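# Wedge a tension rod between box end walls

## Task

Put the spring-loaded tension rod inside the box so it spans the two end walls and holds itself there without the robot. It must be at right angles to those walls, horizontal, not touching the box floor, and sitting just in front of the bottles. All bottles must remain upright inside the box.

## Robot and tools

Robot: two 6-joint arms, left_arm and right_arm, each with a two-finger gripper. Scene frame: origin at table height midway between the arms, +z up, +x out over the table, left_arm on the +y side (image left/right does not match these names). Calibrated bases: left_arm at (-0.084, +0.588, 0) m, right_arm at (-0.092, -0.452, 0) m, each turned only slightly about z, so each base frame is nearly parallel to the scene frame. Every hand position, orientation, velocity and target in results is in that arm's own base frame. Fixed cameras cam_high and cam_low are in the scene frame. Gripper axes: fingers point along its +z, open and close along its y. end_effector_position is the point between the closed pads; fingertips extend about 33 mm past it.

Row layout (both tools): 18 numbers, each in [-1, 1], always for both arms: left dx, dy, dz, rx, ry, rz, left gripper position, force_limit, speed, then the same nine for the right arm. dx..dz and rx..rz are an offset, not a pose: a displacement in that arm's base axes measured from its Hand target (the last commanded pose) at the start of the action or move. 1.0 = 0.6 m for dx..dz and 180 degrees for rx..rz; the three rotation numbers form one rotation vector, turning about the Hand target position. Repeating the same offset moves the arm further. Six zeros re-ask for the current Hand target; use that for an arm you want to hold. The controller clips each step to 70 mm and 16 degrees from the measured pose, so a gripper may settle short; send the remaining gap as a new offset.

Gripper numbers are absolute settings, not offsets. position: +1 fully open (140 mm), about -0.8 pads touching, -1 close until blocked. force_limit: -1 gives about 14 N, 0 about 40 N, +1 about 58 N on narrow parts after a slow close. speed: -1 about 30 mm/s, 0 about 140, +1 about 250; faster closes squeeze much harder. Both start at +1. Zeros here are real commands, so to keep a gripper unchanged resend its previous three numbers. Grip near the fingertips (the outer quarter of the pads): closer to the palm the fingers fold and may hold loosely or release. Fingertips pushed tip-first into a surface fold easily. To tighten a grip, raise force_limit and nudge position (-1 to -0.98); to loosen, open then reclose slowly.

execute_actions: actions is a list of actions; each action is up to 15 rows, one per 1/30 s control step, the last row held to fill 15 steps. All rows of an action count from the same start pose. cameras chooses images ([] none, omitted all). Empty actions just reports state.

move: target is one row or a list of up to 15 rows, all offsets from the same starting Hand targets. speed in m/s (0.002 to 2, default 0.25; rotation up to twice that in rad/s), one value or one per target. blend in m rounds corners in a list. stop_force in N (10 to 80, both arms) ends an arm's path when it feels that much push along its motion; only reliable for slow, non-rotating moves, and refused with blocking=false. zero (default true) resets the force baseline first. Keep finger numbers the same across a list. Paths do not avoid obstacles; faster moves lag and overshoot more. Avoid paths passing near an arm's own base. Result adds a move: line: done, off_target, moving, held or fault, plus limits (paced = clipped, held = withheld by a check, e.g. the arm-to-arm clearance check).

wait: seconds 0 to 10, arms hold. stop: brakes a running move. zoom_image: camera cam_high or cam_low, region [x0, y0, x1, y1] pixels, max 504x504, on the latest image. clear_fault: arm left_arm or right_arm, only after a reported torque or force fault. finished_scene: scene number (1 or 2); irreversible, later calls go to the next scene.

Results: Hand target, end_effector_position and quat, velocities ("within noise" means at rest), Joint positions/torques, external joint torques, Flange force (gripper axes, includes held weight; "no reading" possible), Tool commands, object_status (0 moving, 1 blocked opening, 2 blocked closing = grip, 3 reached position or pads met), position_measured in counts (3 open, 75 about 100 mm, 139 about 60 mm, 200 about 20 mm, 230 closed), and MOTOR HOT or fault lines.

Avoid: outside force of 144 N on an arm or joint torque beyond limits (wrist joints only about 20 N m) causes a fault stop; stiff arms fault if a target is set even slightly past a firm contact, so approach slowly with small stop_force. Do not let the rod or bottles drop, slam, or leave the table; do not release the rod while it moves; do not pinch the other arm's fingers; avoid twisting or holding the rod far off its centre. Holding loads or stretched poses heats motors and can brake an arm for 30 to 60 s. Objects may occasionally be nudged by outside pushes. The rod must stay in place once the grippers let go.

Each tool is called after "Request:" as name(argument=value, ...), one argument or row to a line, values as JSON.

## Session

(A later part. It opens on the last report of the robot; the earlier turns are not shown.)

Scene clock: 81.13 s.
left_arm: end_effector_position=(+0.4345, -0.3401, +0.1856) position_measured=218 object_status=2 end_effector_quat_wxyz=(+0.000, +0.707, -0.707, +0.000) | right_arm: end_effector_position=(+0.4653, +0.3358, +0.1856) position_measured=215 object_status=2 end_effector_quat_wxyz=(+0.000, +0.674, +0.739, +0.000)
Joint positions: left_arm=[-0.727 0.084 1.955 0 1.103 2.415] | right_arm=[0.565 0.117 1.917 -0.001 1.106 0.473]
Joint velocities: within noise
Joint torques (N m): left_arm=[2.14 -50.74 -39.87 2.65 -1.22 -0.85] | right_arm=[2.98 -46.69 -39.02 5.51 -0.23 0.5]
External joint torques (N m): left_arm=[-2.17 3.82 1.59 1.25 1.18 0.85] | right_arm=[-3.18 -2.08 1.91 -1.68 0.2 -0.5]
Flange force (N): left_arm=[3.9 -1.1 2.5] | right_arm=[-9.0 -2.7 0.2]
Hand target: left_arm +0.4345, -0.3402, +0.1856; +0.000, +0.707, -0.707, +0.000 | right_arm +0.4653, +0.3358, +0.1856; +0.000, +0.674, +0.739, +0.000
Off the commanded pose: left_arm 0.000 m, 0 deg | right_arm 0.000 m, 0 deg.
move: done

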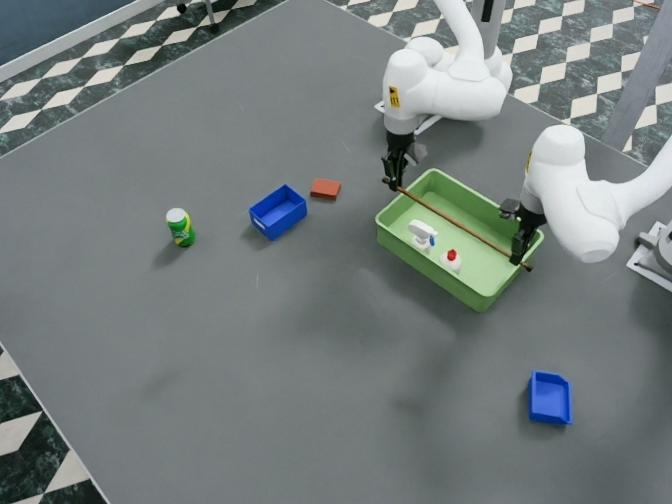

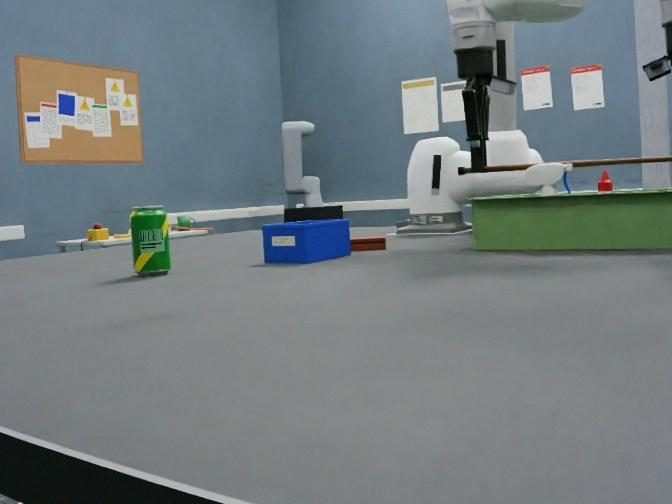

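Request:
move(
  target=[0.0045,-0.0233,0,0,0,-0.0038,-1,1,-1,-0.0077,0.0432,0,0,0,-0.0038,-1,1,-1],
  speed=0.04,
)

Request:
zoom_image(
  camera="cam_high",
  region=[370, 130, 470, 230],
)

Request:
zoom_image(
  camera="cam_high",
  region=[470, 200, 570, 300],
)

Scene clock: 86.90 s.
left_arm: end_effector_position=(+0.4372, -0.3541, +0.1856) position_measured=218 object_status=2 end_effector_quat_wxyz=(+0.000, +0.703, -0.711, +0.000) | right_arm: end_effector_position=(+0.4607, +0.3617, +0.1856) position_measured=215 object_status=2 end_effector_quat_wxyz=(+0.000, +0.678, +0.735, +0.000)
Joint positions: left_arm=[-0.742 0.101 1.936 0 1.105 2.412] | right_arm=[0.607 0.136 1.896 -0.001 1.109 0.526]
Joint velocities: within noise
Joint torques (N m): left_arm=[1.4 -52.72 -41.72 2.46 -2.04 -0.7] | right_arm=[5.17 -48.47 -39.58 6.02 -0.55 -0.19]
External joint torques (N m): left_arm=[-1.16 3.9 3.45 1.44 2 0.7] | right_arm=[-5.37 -2.15 2.4 -2.17 0.51 0.19]
Flange force (N): left_arm=[0.9 0.2 3.1] | right_arm=[-11.8 -1.7 0.1]
Hand target: left_arm +0.4372, -0.3541, +0.1856; +0.000, +0.703, -0.711, +0.000 | right_arm +0.4607, +0.3617, +0.1856; +0.000, +0.678, +0.735, +0.000
Off the commanded pose: left_arm 0.000 m, 0 deg | right_arm 0.000 m, 0 deg.
move: done

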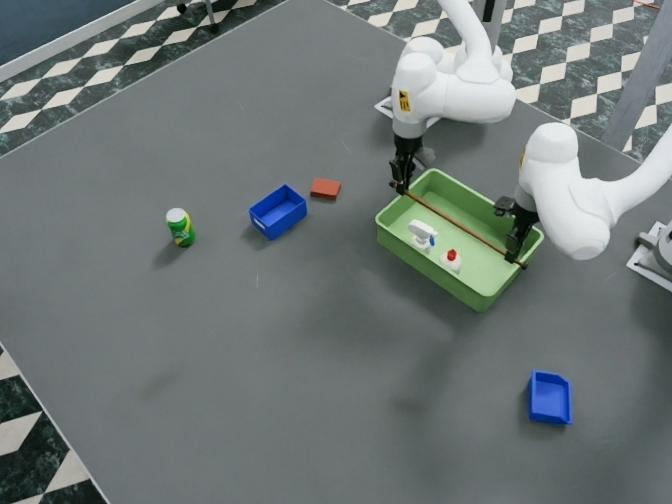

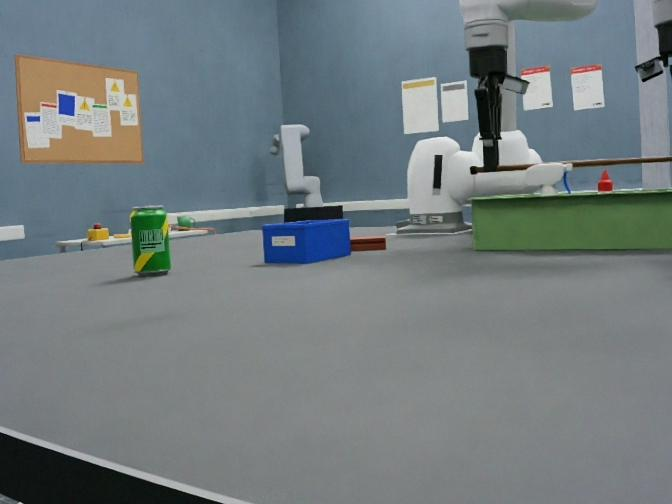

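Scaled by 5.040 from the camera's 672x504 image, which has a finer 960x720 frame.

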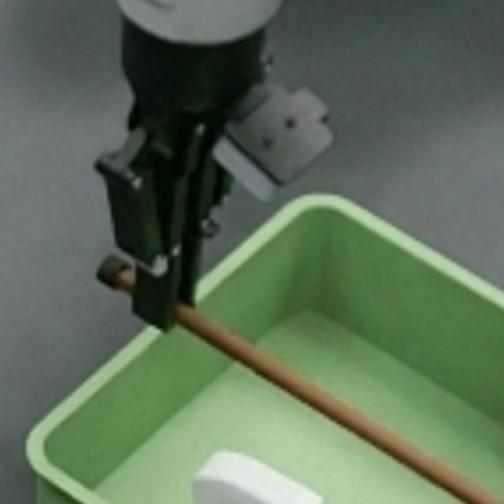

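Scaled by 5.040 from the camera's 672x504 image, which has a finer 960x720 frame.

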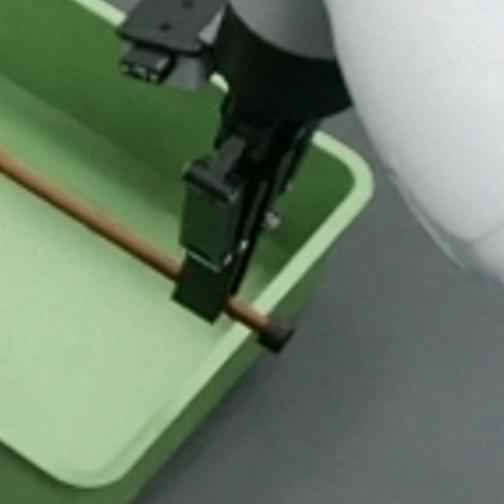

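Request:
move(
  target=[-0.0005,-0.05,0,0,0,0,-1,1,-1,-0.0042,0.0498,0,0,0,0,-1,1,-1],
  speed=0.05,
)

Request:
zoom_image(
  camera="cam_high",
  region=[370, 130, 470, 230],
)

Request:
zoom_image(
  camera="cam_high",
  region=[450, 190, 550, 290],
)

Request:
zoom_image(
  camera="cam_low",
  region=[430, 50, 672, 260],
)

Scene clock: 89.73 s.
left_arm: end_effector_position=(+0.4369, -0.3841, +0.1856) position_measured=218 object_status=2 end_effector_quat_wxyz=(+0.000, +0.703, -0.711, +0.000) | right_arm: end_effector_position=(+0.4582, +0.3916, +0.1856) position_measured=215 object_status=2 end_effector_quat_wxyz=(+0.000, +0.678, +0.735, +0.000)
Joint positions: left_arm=[-0.78 0.13 1.903 0 1.109 2.373] | right_arm=[0.65 0.161 1.866 -0.001 1.114 0.57]
Joint velocities: within noise
Joint torques (N m): left_arm=[-1.3 -56.18 -42.25 1.73 -2.28 -0.06] | right_arm=[5.88 -51.03 -41.59 6.45 -1.77 -0.16]
External joint torques (N m): left_arm=[1.18 3.85 3.79 2.18 2.24 0.06] | right_arm=[-5.93 -2.52 4.31 -2.59 1.73 0.16]
Flange force (N): left_arm=[-1.7 -1.3 2.9] | right_arm=[-14.6 -3.8 -0.3]
Hand target: left_arm +0.4369, -0.3841, +0.1856; +0.000, +0.703, -0.711, +0.000 | right_arm +0.4582, +0.3916, +0.1856; +0.000, +0.678, +0.735, +0.000
Off the commanded pose: left_arm 0.000 m, 0 deg | right_arm 0.000 m, 0 deg.
move: done

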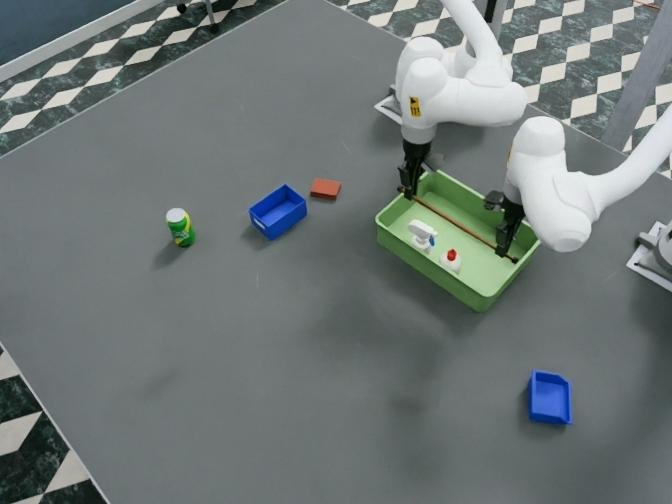

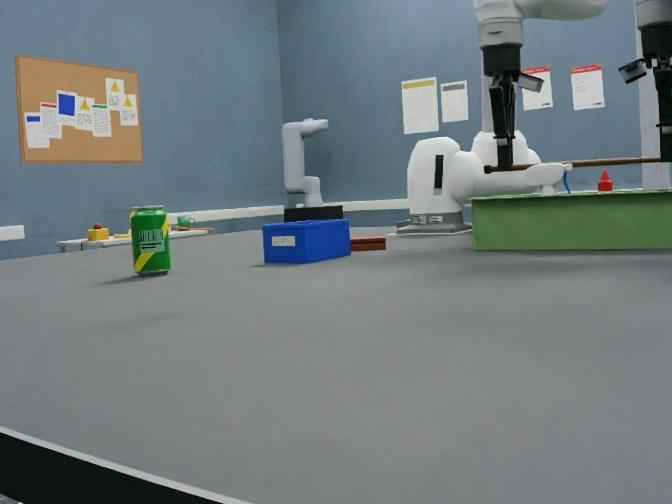

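Scaled by 5.040 from the camera's 672x504 image, which has a finer 960x720 frame.

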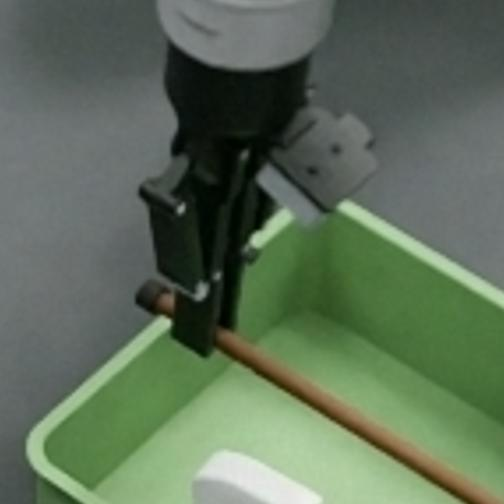

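Scaled by 5.040 from the camera's 672x504 image, which has a finer 960x720 frame.

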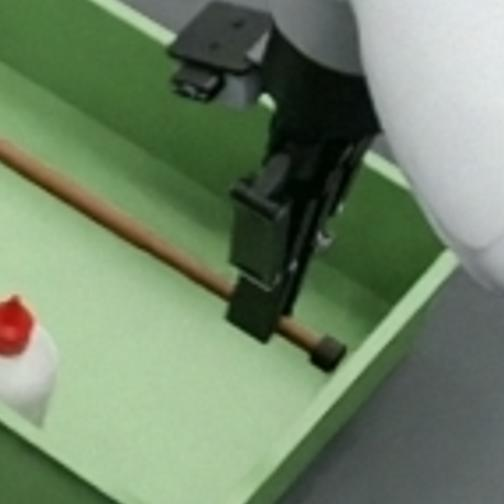

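Scaled by 2.083 from the camera's 672x504 image, which has a finer 960x720 frame.

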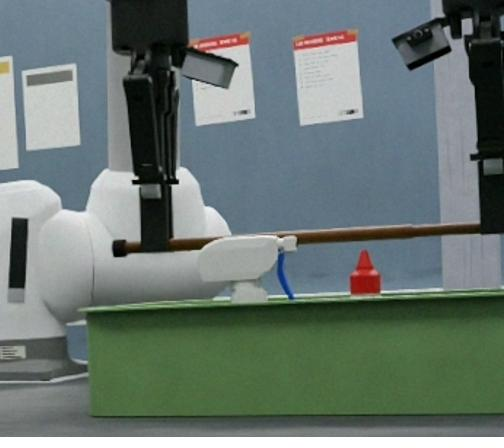

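Request:
move(
  target=[0.0023,-0.025,0,0,0,-0.0032,-1,1,-1,-0.0046,0.0249,0,0,0,-0.0032,-1,1,-1],
  speed=0.05,
)

Request:
zoom_image(
  camera="cam_high",
  region=[370, 130, 470, 230],
)

Request:
zoom_image(
  camera="cam_high",
  region=[450, 190, 550, 290],
)

Scene clock: 93.83 s.
left_arm: end_effector_position=(+0.4383, -0.3991, +0.1856) position_measured=218 object_status=2 end_effector_quat_wxyz=(+0.000, +0.699, -0.715, +0.000) | right_arm: end_effector_position=(+0.4554, +0.4065, +0.1856) position_measured=215 object_status=2 end_effector_quat_wxyz=(+0.000, +0.682, +0.732, +0.000)
Joint positions: left_arm=[-0.797 0.147 1.883 0 1.112 2.367] | right_arm=[0.673 0.173 1.851 -0.001 1.116 0.602]
Joint velocities: within noise
Joint torques (N m): left_arm=[-2.48 -58.06 -43.05 1.39 -2.73 0.03] | right_arm=[6.85 -51.95 -42.26 6.84 -2.23 -0.14]
External joint torques (N m): left_arm=[2.3 4.6 4.68 2.52 2.69 -0.03] | right_arm=[-7.06 -2.53 4.98 -2.99 2.18 0.14]
Flange force (N): left_arm=[-3.2 -2.2 3.6] | right_arm=[-16.9 -3.3 -0.4]
Hand target: left_arm +0.4383, -0.3991, +0.1856; +0.000, +0.699, -0.715, +0.000 | right_arm +0.4554, +0.4065, +0.1856; +0.000, +0.682, +0.732, +0.000
Off the commanded pose: left_arm 0.000 m, 0 deg | right_arm 0.000 m, 0 deg.
move: done

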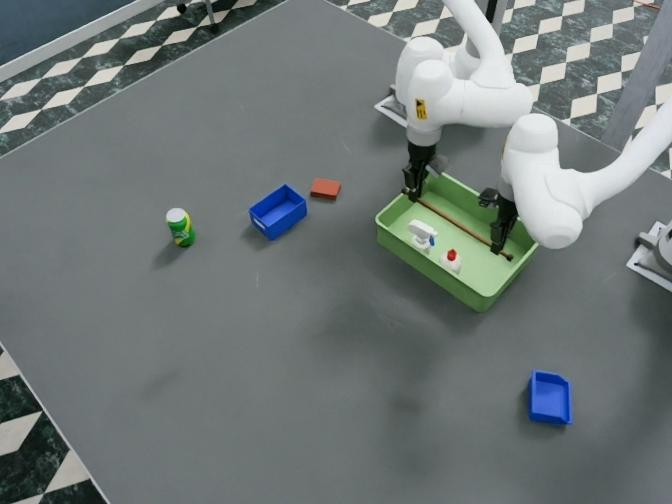

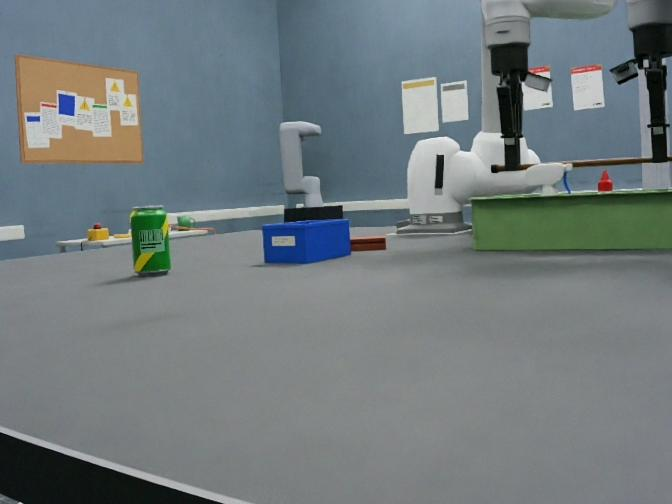

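Scaled by 5.040 from the camera's 672x504 image, which has a finer 960x720 frame.

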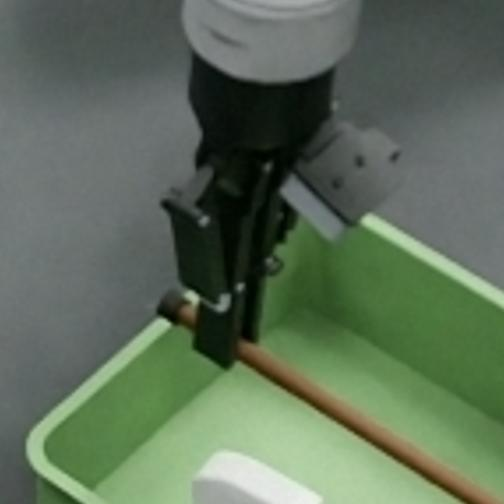

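Scaled by 5.040 from the camera's 672x504 image, which has a finer 960x720 frame.

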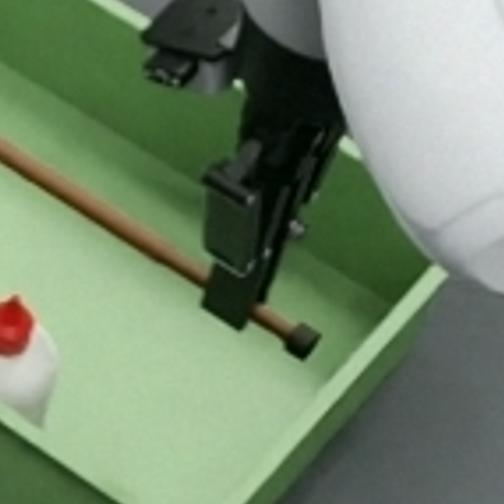

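Request:
move(
  target=[
    [0,-0.0033,0,0,0,0,-1,1,-1,-0.0009,0.01,0,0,0,0,-1,1,-1],
    [0,-0.0033,-0.1,0,0,0,-1,1,-1,-0.0009,0.01,-0.1,0,0,0,-1,1,-1],
  ],
  speed=0.06,
  stop_force=25,
)

Request:
zoom_image(
  camera="cam_high",
  region=[370, 150, 470, 250],
)

Request:
zoom_image(
  camera="cam_high",
  region=[450, 200, 550, 300],
)

Request:
zoom_image(
  camera="cam_low",
  region=[460, 50, 672, 260],
)

Scene clock: 99.17 s.
left_arm: end_effector_position=(+0.4383, -0.4011, +0.1255) position_measured=218 object_status=2 end_effector_quat_wxyz=(+0.000, +0.699, -0.715, +0.000) | right_arm: end_effector_position=(+0.4549, +0.4125, +0.1255) position_measured=215 object_status=2 end_effector_quat_wxyz=(+0.000, +0.682, +0.732, +0.000)
Joint positions: left_arm=[-0.799 0.2 1.942 0 1 2.365] | right_arm=[0.681 0.228 1.906 -0.001 1.007 0.61]
Joint velocities: within noise
Joint torques (N m): left_arm=[-2.23 -61.42 -41.57 1.25 -2.95 -0.24] | right_arm=[6.86 -55.95 -40.38 6.65 -2.25 -0.15]
External joint torques (N m): left_arm=[2.3 4.39 5.42 2.43 2.91 0.24] | right_arm=[-6.85 -2.57 5.15 -3 2.21 0.15]
Flange force (N): left_arm=[-4.7 -1.2 3.8] | right_arm=[-16.6 -3.5 -1.6]
Hand target: left_arm +0.4383, -0.4011, +0.1256; +0.000, +0.699, -0.715, +0.000 | right_arm +0.4549, +0.4125, +0.1256; +0.000, +0.682, +0.732, +0.000
Off the commanded pose: left_arm 0.000 m, 0 deg | right_arm 0.000 m, 0 deg.
move: done

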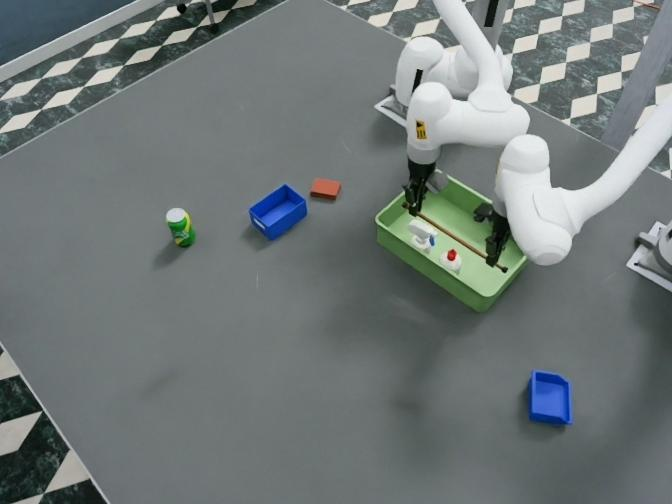

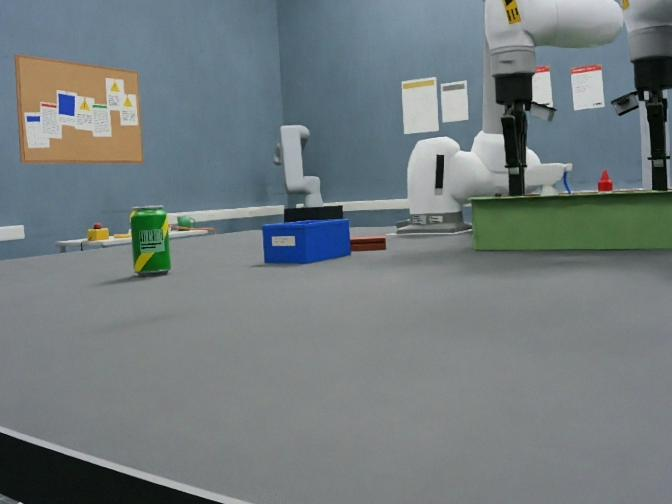

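Scaled by 5.040 from the camera's 672x504 image, which has a finer 960x720 frame.

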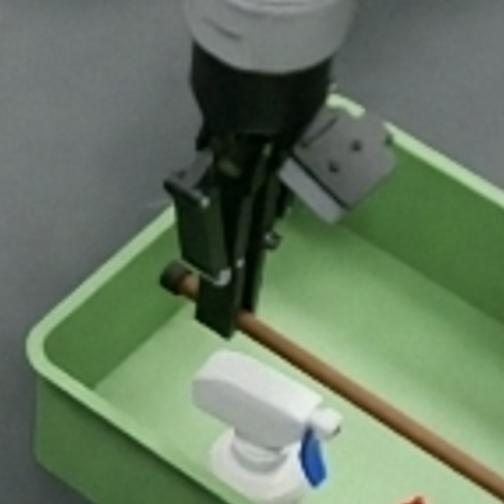

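Scaled by 5.040 from the camera's 672x504 image, which has a finer 960x720 frame.

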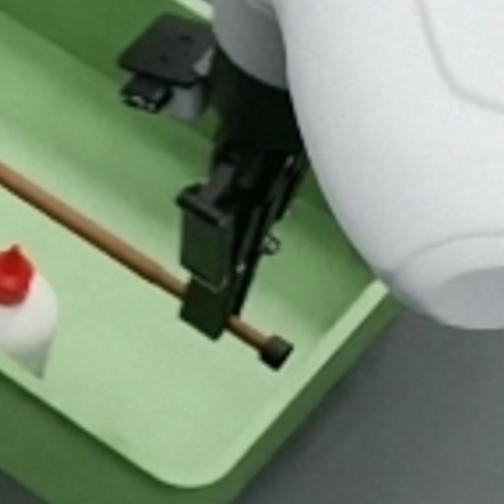

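Scaled by 2.377 from the camera's 672x504 image, which has a finer 960x720 frame.

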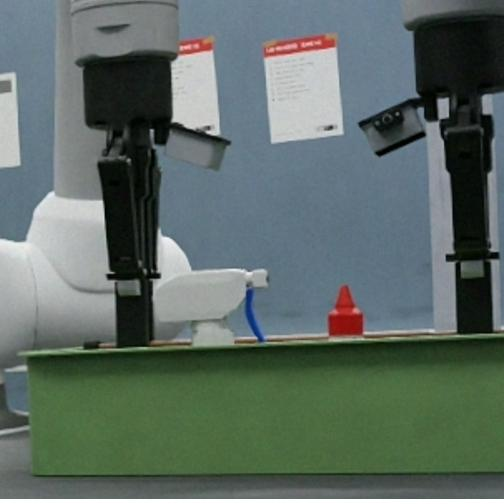

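Request:
move(
  target=[0,0.004,-0.084,0,0,0,-1,1,-1,0,0.004,-0.084,0,0,0,-1,1,-1],
  speed=0.05,
  stop_force=25,
)

Request:
zoom_image(
  camera="cam_high",
  region=[370, 150, 470, 250],
)

Request:
zoom_image(
  camera="cam_high",
  region=[450, 210, 550, 310],
)

Scene clock: 102.73 s.
left_arm: end_effector_position=(+0.4383, -0.3987, +0.0751) position_measured=218 object_status=2 end_effector_quat_wxyz=(+0.000, +0.699, -0.715, +0.000) | right_arm: end_effector_position=(+0.4549, +0.4149, +0.0751) position_measured=215 object_status=2 end_effector_quat_wxyz=(+0.000, +0.682, +0.732, +0.000)
Joint positions: left_arm=[-0.796 0.248 1.989 0 0.904 2.368] | right_arm=[0.684 0.28 1.946 -0.001 0.915 0.614]
Joint velocities: within noise
Joint torques (N m): left_arm=[-2.05 -64.56 -39.63 1.28 -3.19 -0.39] | right_arm=[7.71 -59.12 -38.2 6.36 -2.01 -0.16]
External joint torques (N m): left_arm=[2.02 5.08 5.85 2.16 3.14 0.39] | right_arm=[-7.76 -2.32 5.16 -2.94 1.97 0.16]
Flange force (N): left_arm=[-4.5 -1.1 4.3] | right_arm=[-17.5 -2.3 -2.0]
Hand target: left_arm +0.4383, -0.3987, +0.0752; +0.000, +0.699, -0.715, +0.000 | right_arm +0.4549, +0.4149, +0.0752; +0.000, +0.682, +0.732, +0.000
Off the commanded pose: left_arm 0.000 m, 0 deg | right_arm 0.000 m, 0 deg.
move: done

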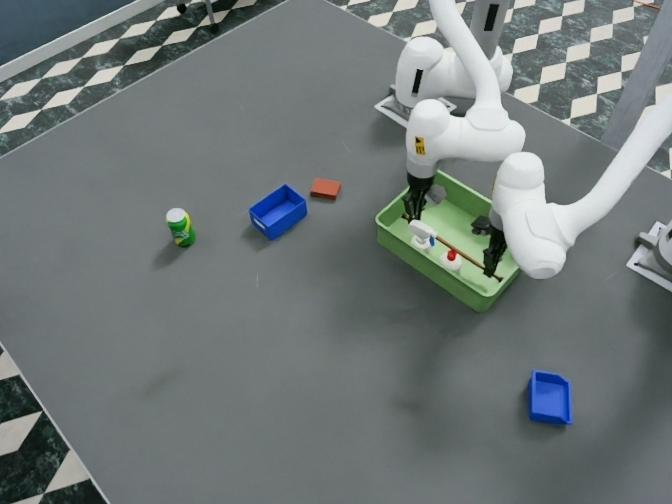

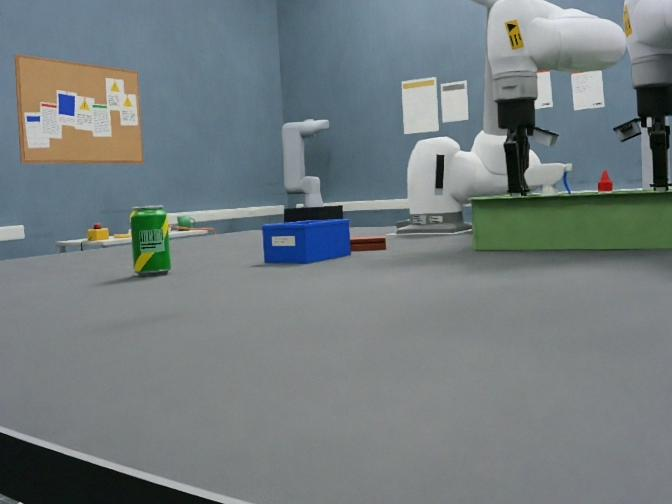

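Scaled by 5.040 from the camera's 672x504 image, which has a finer 960x720 frame.

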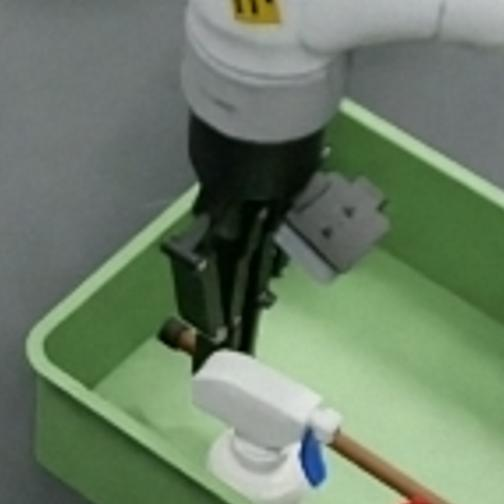

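Scaled by 5.040 from the camera's 672x504 image, which has a finer 960x720 frame.

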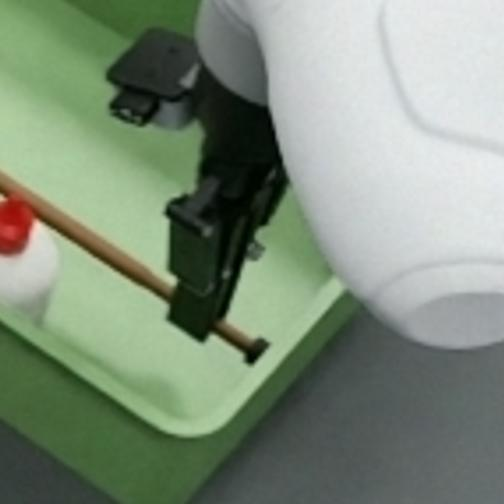

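Request:
move(
  target=[0.02,0.001,0,0,0,0,-1,1,-1,0.02,-0.001,0,0,0,0,-1,1,-1],
  speed=0.04,
  stop_force=20,
  cameras=[],
)

Request:
move(
  target=[0.0,0.025,0,0,0,0,-1,1,-1,0.0018,-0.025,0,0,0,0,-1,1,-1],
  speed=0.008,
  stop_force=12,
)

Request:
zoom_image(
  camera="cam_high",
  region=[370, 150, 470, 250],
)

Request:
zoom_image(
  camera="cam_high",
  region=[450, 210, 550, 310],
)

Scene clock: 106.30 s.
left_arm: end_effector_position=(+0.4503, -0.3981, +0.0752) position_measured=218 object_status=2 end_effector_quat_wxyz=(+0.000, +0.699, -0.715, +0.000) | right_arm: end_effector_position=(+0.4669, +0.4143, +0.0752) position_measured=215 object_status=2 end_effector_quat_wxyz=(+0.000, +0.682, +0.732, +0.000)
Joint positions: left_arm=[-0.781 0.26 1.973 0 0.909 2.383] | right_arm=[0.671 0.292 1.93 -0.001 0.919 0.601]
Joint velocities: within noise
Joint torques (N m): left_arm=[-0.99 -65.84 -39.29 0.96 -2.86 -1.01] | right_arm=[6.24 -60.34 -37.95 6.52 -1.96 0.53]
External joint torques (N m): left_arm=[0.69 5.25 5.46 2.48 2.81 1.01] | right_arm=[-6.3 -2.03 4.89 -3.1 1.93 -0.53]
Flange force (N): left_arm=[-3.1 -0.7 4.7] | right_arm=[-15.8 -2.6 -1.8]
Hand target: left_arm +0.4503, -0.3981, +0.0752; +0.000, +0.699, -0.715, +0.000 | right_arm +0.4669, +0.4143, +0.0752; +0.000, +0.682, +0.732, +0.000
Off the commanded pose: left_arm 0.000 m, 0 deg | right_arm 0.000 m, 0 deg.
move: done
No camera images: "cameras" was empty.

Scene clock: 108.77 s.
left_arm: end_effector_position=(+0.4503, -0.3831, +0.0752) position_measured=218 object_status=2 end_effector_quat_wxyz=(+0.000, +0.699, -0.715, +0.000) | right_arm: end_effector_position=(+0.4680, +0.3993, +0.0752) position_measured=215 object_status=2 end_effector_quat_wxyz=(+0.000, +0.682, +0.732, +0.000)
Joint positions: left_arm=[-0.763 0.247 1.992 0 0.904 2.401] | right_arm=[0.651 0.279 1.947 -0.001 0.914 0.58]
Joint velocities: within noise
Joint torques (N m): left_arm=[2 -65.02 -36.4 2.25 -1.17 -0.98] | right_arm=[3.19 -58.76 -35.08 4.99 -0.49 0.54]
External joint torques (N m): left_arm=[-1.97 5.77 2.77 1.17 1.13 0.98] | right_arm=[-3.32 -2.43 2.05 -1.57 0.44 -0.54]
Flange force (N): left_arm=[3.4 -1.5 6.4] | right_arm=[-9.4 -2.2 -1.8]
Hand target: left_arm +0.4503, -0.3831, +0.0752; +0.000, +0.699, -0.715, +0.000 | right_arm +0.4680, +0.3993, +0.0752; +0.000, +0.682, +0.732, +0.000
Off the commanded pose: left_arm 0.000 m, 0 deg | right_arm 0.000 m, 0 deg.
move: done

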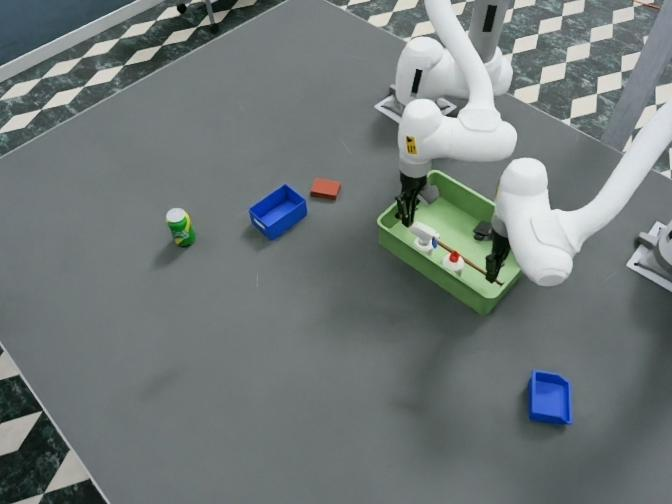

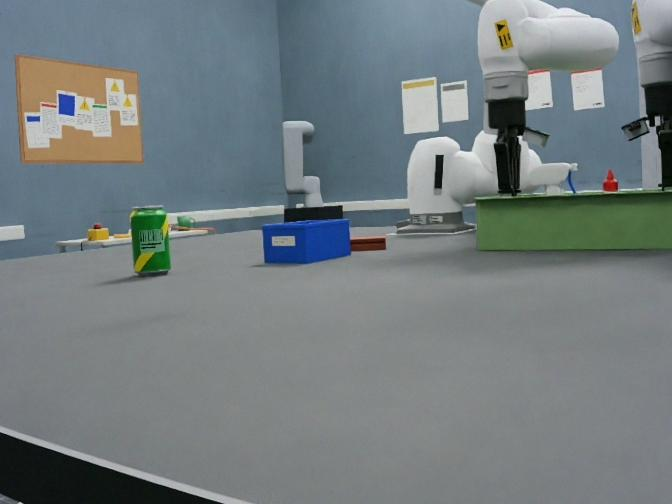

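Scaled by 5.040 from the camera's 672x504 image, which has a finer 960x720 frame.

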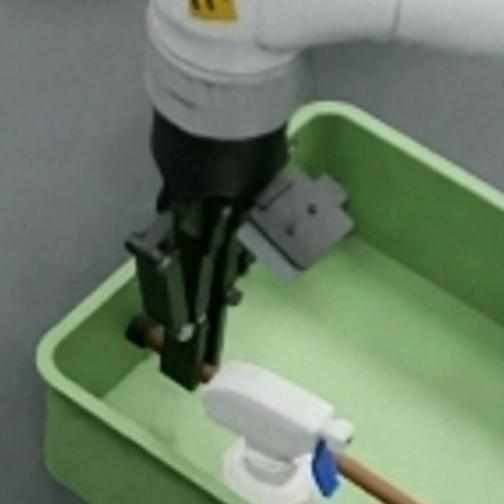

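Scaled by 5.040 from the camera's 672x504 image, which has a finer 960x720 frame.

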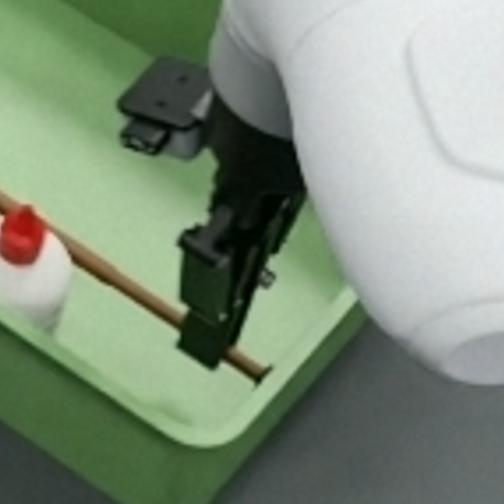

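Request:
move(
  target=[0,0,0,0,0,0,-1,1,-1,0.0012,-0.018,0,0,0,0,-1,1,-1],
  speed=0.006,
  stop_force=12,
)

Request:
zoom_image(
  camera="cam_high",
  region=[370, 150, 470, 250],
)

Request:
zoom_image(
  camera="cam_high",
  region=[450, 210, 550, 310],
)

Scene clock: 113.17 s.
left_arm: end_effector_position=(+0.4503, -0.3831, +0.0752) position_measured=218 object_status=2 end_effector_quat_wxyz=(+0.000, +0.699, -0.715, +0.000) | right_arm: end_effector_position=(+0.4687, +0.3888, +0.0752) position_measured=215 object_status=2 end_effector_quat_wxyz=(+0.000, +0.682, +0.732, +0.000)
Joint positions: left_arm=[-0.763 0.247 1.992 0 0.904 2.401] | right_arm=[0.636 0.271 1.959 -0.001 0.911 0.566]
Joint velocities: within noise
Joint torques (N m): left_arm=[8.05 -63.51 -30.49 4.94 1.67 -1] | right_arm=[-4.16 -58.08 -30.91 2.11 1.66 0.5]
External joint torques (N m): left_arm=[-7.9 3.95 -3.17 -1.52 -1.7 1] | right_arm=[4.13 -2.3 -2.03 1.3 -1.7 -0.5]
Flange force (N): left_arm=[15.3 -0.3 5.0] | right_arm=[4.9 -3.4 -0.9]
Hand target: left_arm +0.4503, -0.3831, +0.0752; +0.000, +0.699, -0.715, +0.000 | right_arm +0.4687, +0.3888, +0.0752; +0.000, +0.682, +0.732, +0.000
Off the commanded pose: left_arm 0.000 m, 0 deg | right_arm 0.000 m, 0 deg.
move: contact (right_arm)

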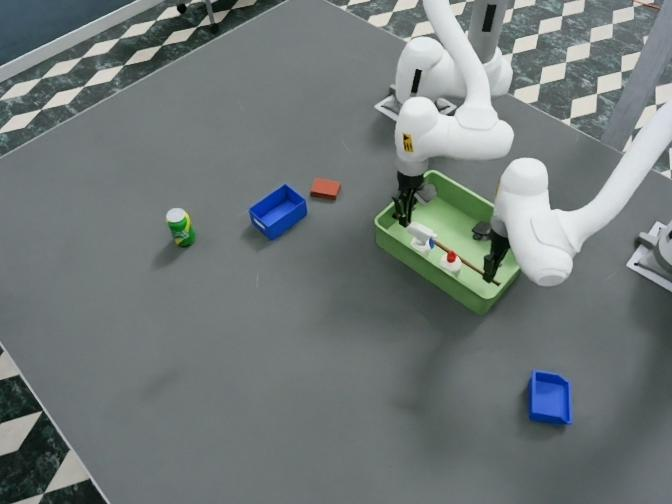

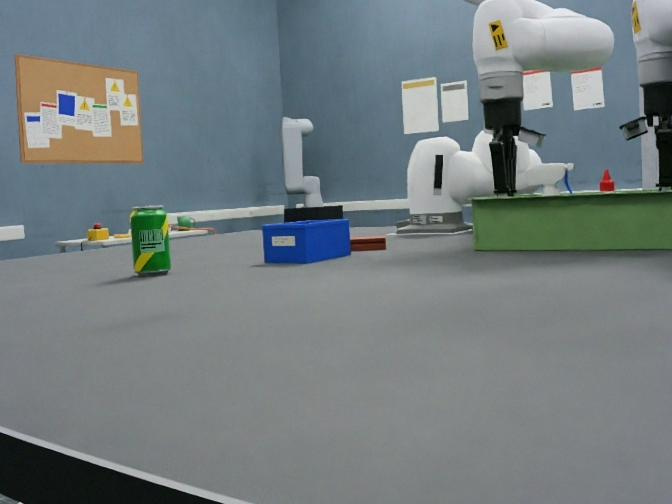

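Scaled by 5.040 from the camera's 672x504 image, which has a finer 960x720 frame.

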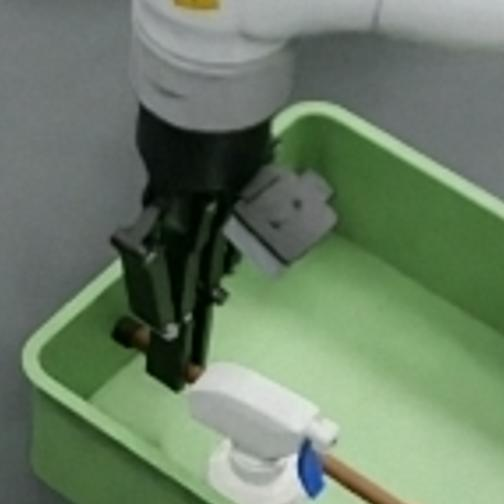

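Scaled by 5.040 from the camera's 672x504 image, which has a finer 960x720 frame.

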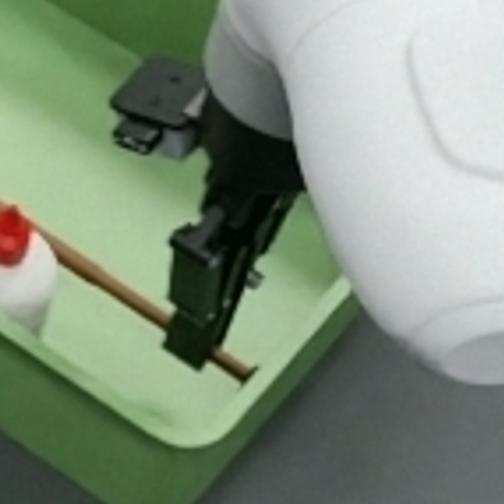

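Request:
move(
  target=[0,0,0,0,0,0,-0.4,1,-1,0,0,0,0,0,0,-0.4,1,-1],
)

Request:
zoom_image(
  camera="cam_high",
  region=[370, 150, 470, 250],
)

Request:
zoom_image(
  camera="cam_high",
  region=[450, 210, 550, 310],
)

Scene clock: 115.87 s.
left_arm: end_effector_position=(+0.4503, -0.3831, +0.0752) position_measured=179 object_status=0 end_effector_quat_wxyz=(+0.000, +0.699, -0.715, +0.000) | right_arm: end_effector_position=(+0.4687, +0.3888, +0.0752) position_measured=179 object_status=3 end_effector_quat_wxyz=(+0.000, +0.682, +0.732, +0.000)
Joint positions: left_arm=[-0.763 0.247 1.992 0 0.904 2.401] | right_arm=[0.636 0.271 1.959 -0.001 0.911 0.566]
Joint velocities: within noise
Joint torques (N m): left_arm=[3.27 -62.72 -32.9 3.65 -0.05 -0.49] | right_arm=[1.08 -57.67 -33.96 3.74 0.15 0.19]
External joint torques (N m): left_arm=[-3.44 3.72 -0.61 -0.24 0.01 0.49] | right_arm=[-1.23 -2.2 1.15 -0.35 -0.19 -0.19]
Flange force (N): left_arm=[7.7 -1.5 3.6] | right_arm=[-5.1 -3.1 -1.1]
Hand target: left_arm +0.4503, -0.3831, +0.0752; +0.000, +0.699, -0.715, +0.000 | right_arm +0.4687, +0.3888, +0.0752; +0.000, +0.682, +0.732, +0.000
Off the commanded pose: left_arm 0.000 m, 0 deg | right_arm 0.000 m, 0 deg.
move: done

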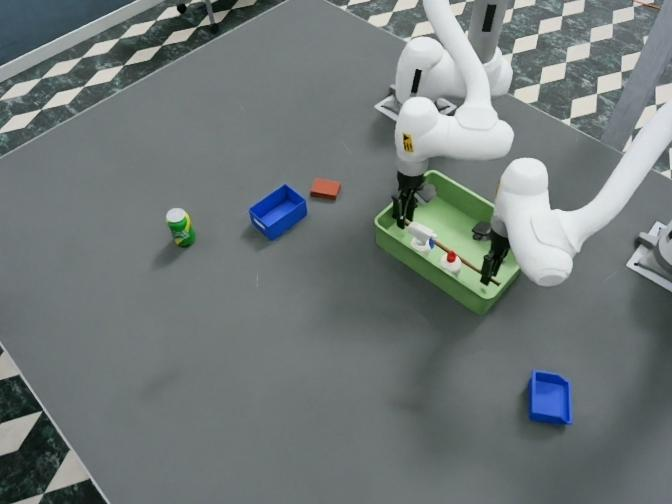

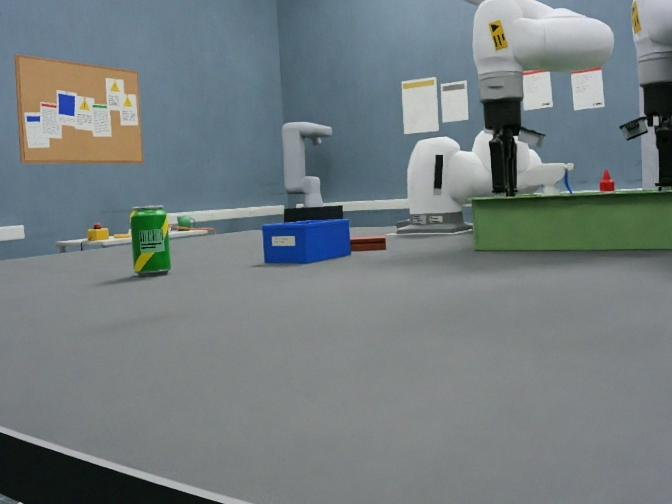

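Scaled by 5.040 from the camera's 672x504 image, which has a finer 960x720 frame.

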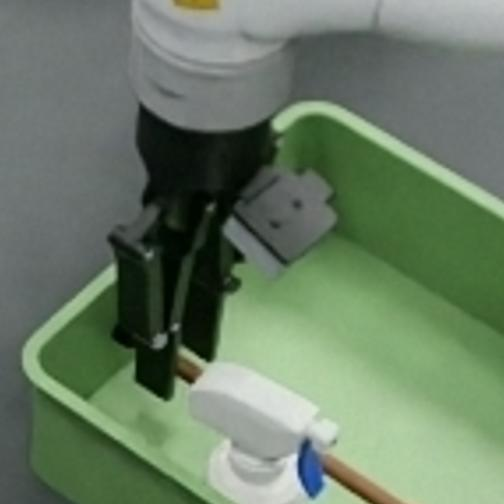

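Scaled by 5.040 from the camera's 672x504 image, which has a finer 960x720 frame.

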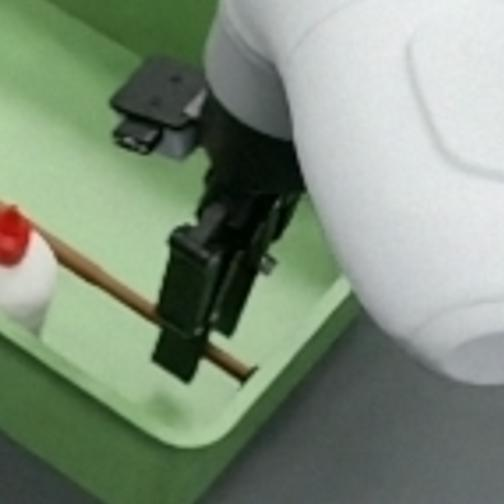

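Holds. Lift straight up, then back off.

Request:
move(
  target=[
    [0,0,0.3,0,0,0,-0.4,1,-1,0,0,0.3,0,0,0,-0.4,1,-1],
    [-0.1,0.35,0.35,0,0,0,-0.4,1,-1,-0.1,-0.35,0.35,0,0,0,-0.4,1,-1],
  ],
  speed=[0.12,0.3],
)

Request:
zoom_image(
  camera="cam_high",
  region=[370, 160, 530, 320],
)

Scene clock: 119.87 s.
left_arm: end_effector_position=(+0.3903, -0.1731, +0.2852) position_measured=179 object_status=3 end_effector_quat_wxyz=(+0.000, +0.699, -0.715, +0.000) | right_arm: end_effector_position=(+0.4087, +0.1789, +0.2852) position_measured=179 object_status=3 end_effector_quat_wxyz=(+0.000, +0.682, +0.732, +0.000)
Joint positions: left_arm=[-0.498 -0.185 2.017 0 1.311 2.665] | right_arm=[0.335 -0.153 1.991 0 1.303 0.265]
Joint velocities: within noise
Joint torques (N m): left_arm=[3.39 -24.25 -40.42 4.32 -0.11 -0.49] | right_arm=[1.3 -24.01 -41.45 4.63 0.21 0.2]
External joint torques (N m): left_arm=[-3.45 2.49 -0.9 -0.12 0.09 0.49] | right_arm=[-1.31 -0.22 1.4 -0.48 -0.23 -0.2]
Flange force (N): left_arm=[8.3 -1.9 -0.4] | right_arm=[-4.0 -1.3 2.4]
Hand target: left_arm +0.3903, -0.1731, +0.2852; +0.000, +0.699, -0.715, +0.000 | right_arm +0.4087, +0.1788, +0.2852; +0.000, +0.682, +0.732, +0.000
Off the commanded pose: left_arm 0.000 m, 0 deg | right_arm 0.000 m, 0 deg.
move: done

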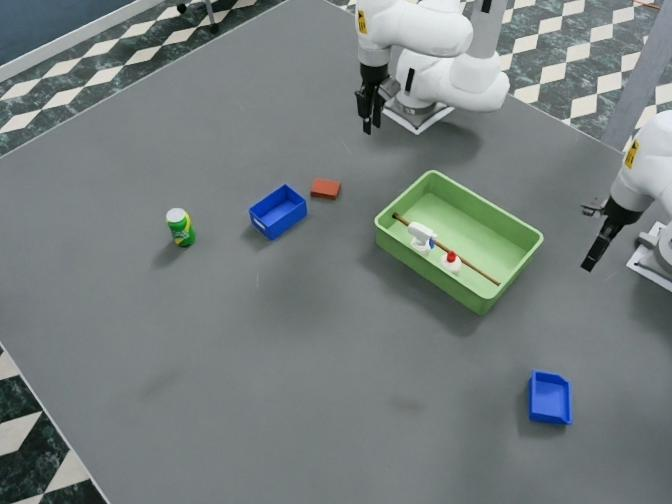

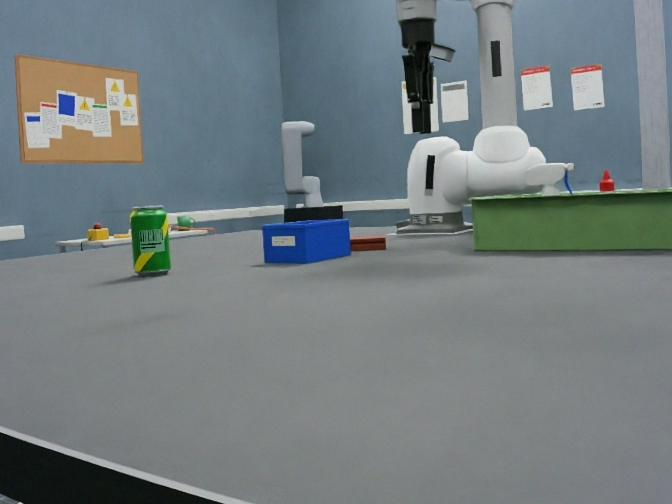

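Scaled by 3.150 from the camera's 672x504 image, which has a finer 960x720 frame.

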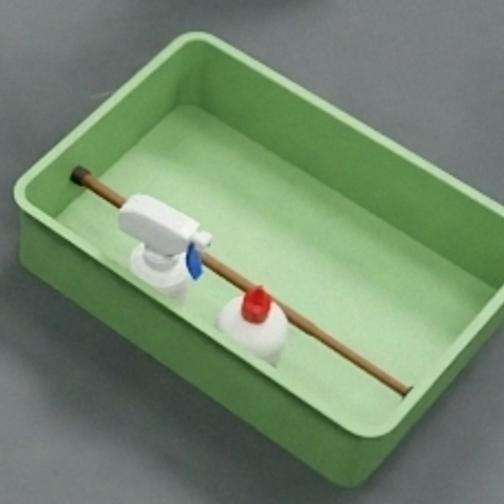

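Request:
finished_scene(
  scene=1,
)

The scene is finished: the task was done.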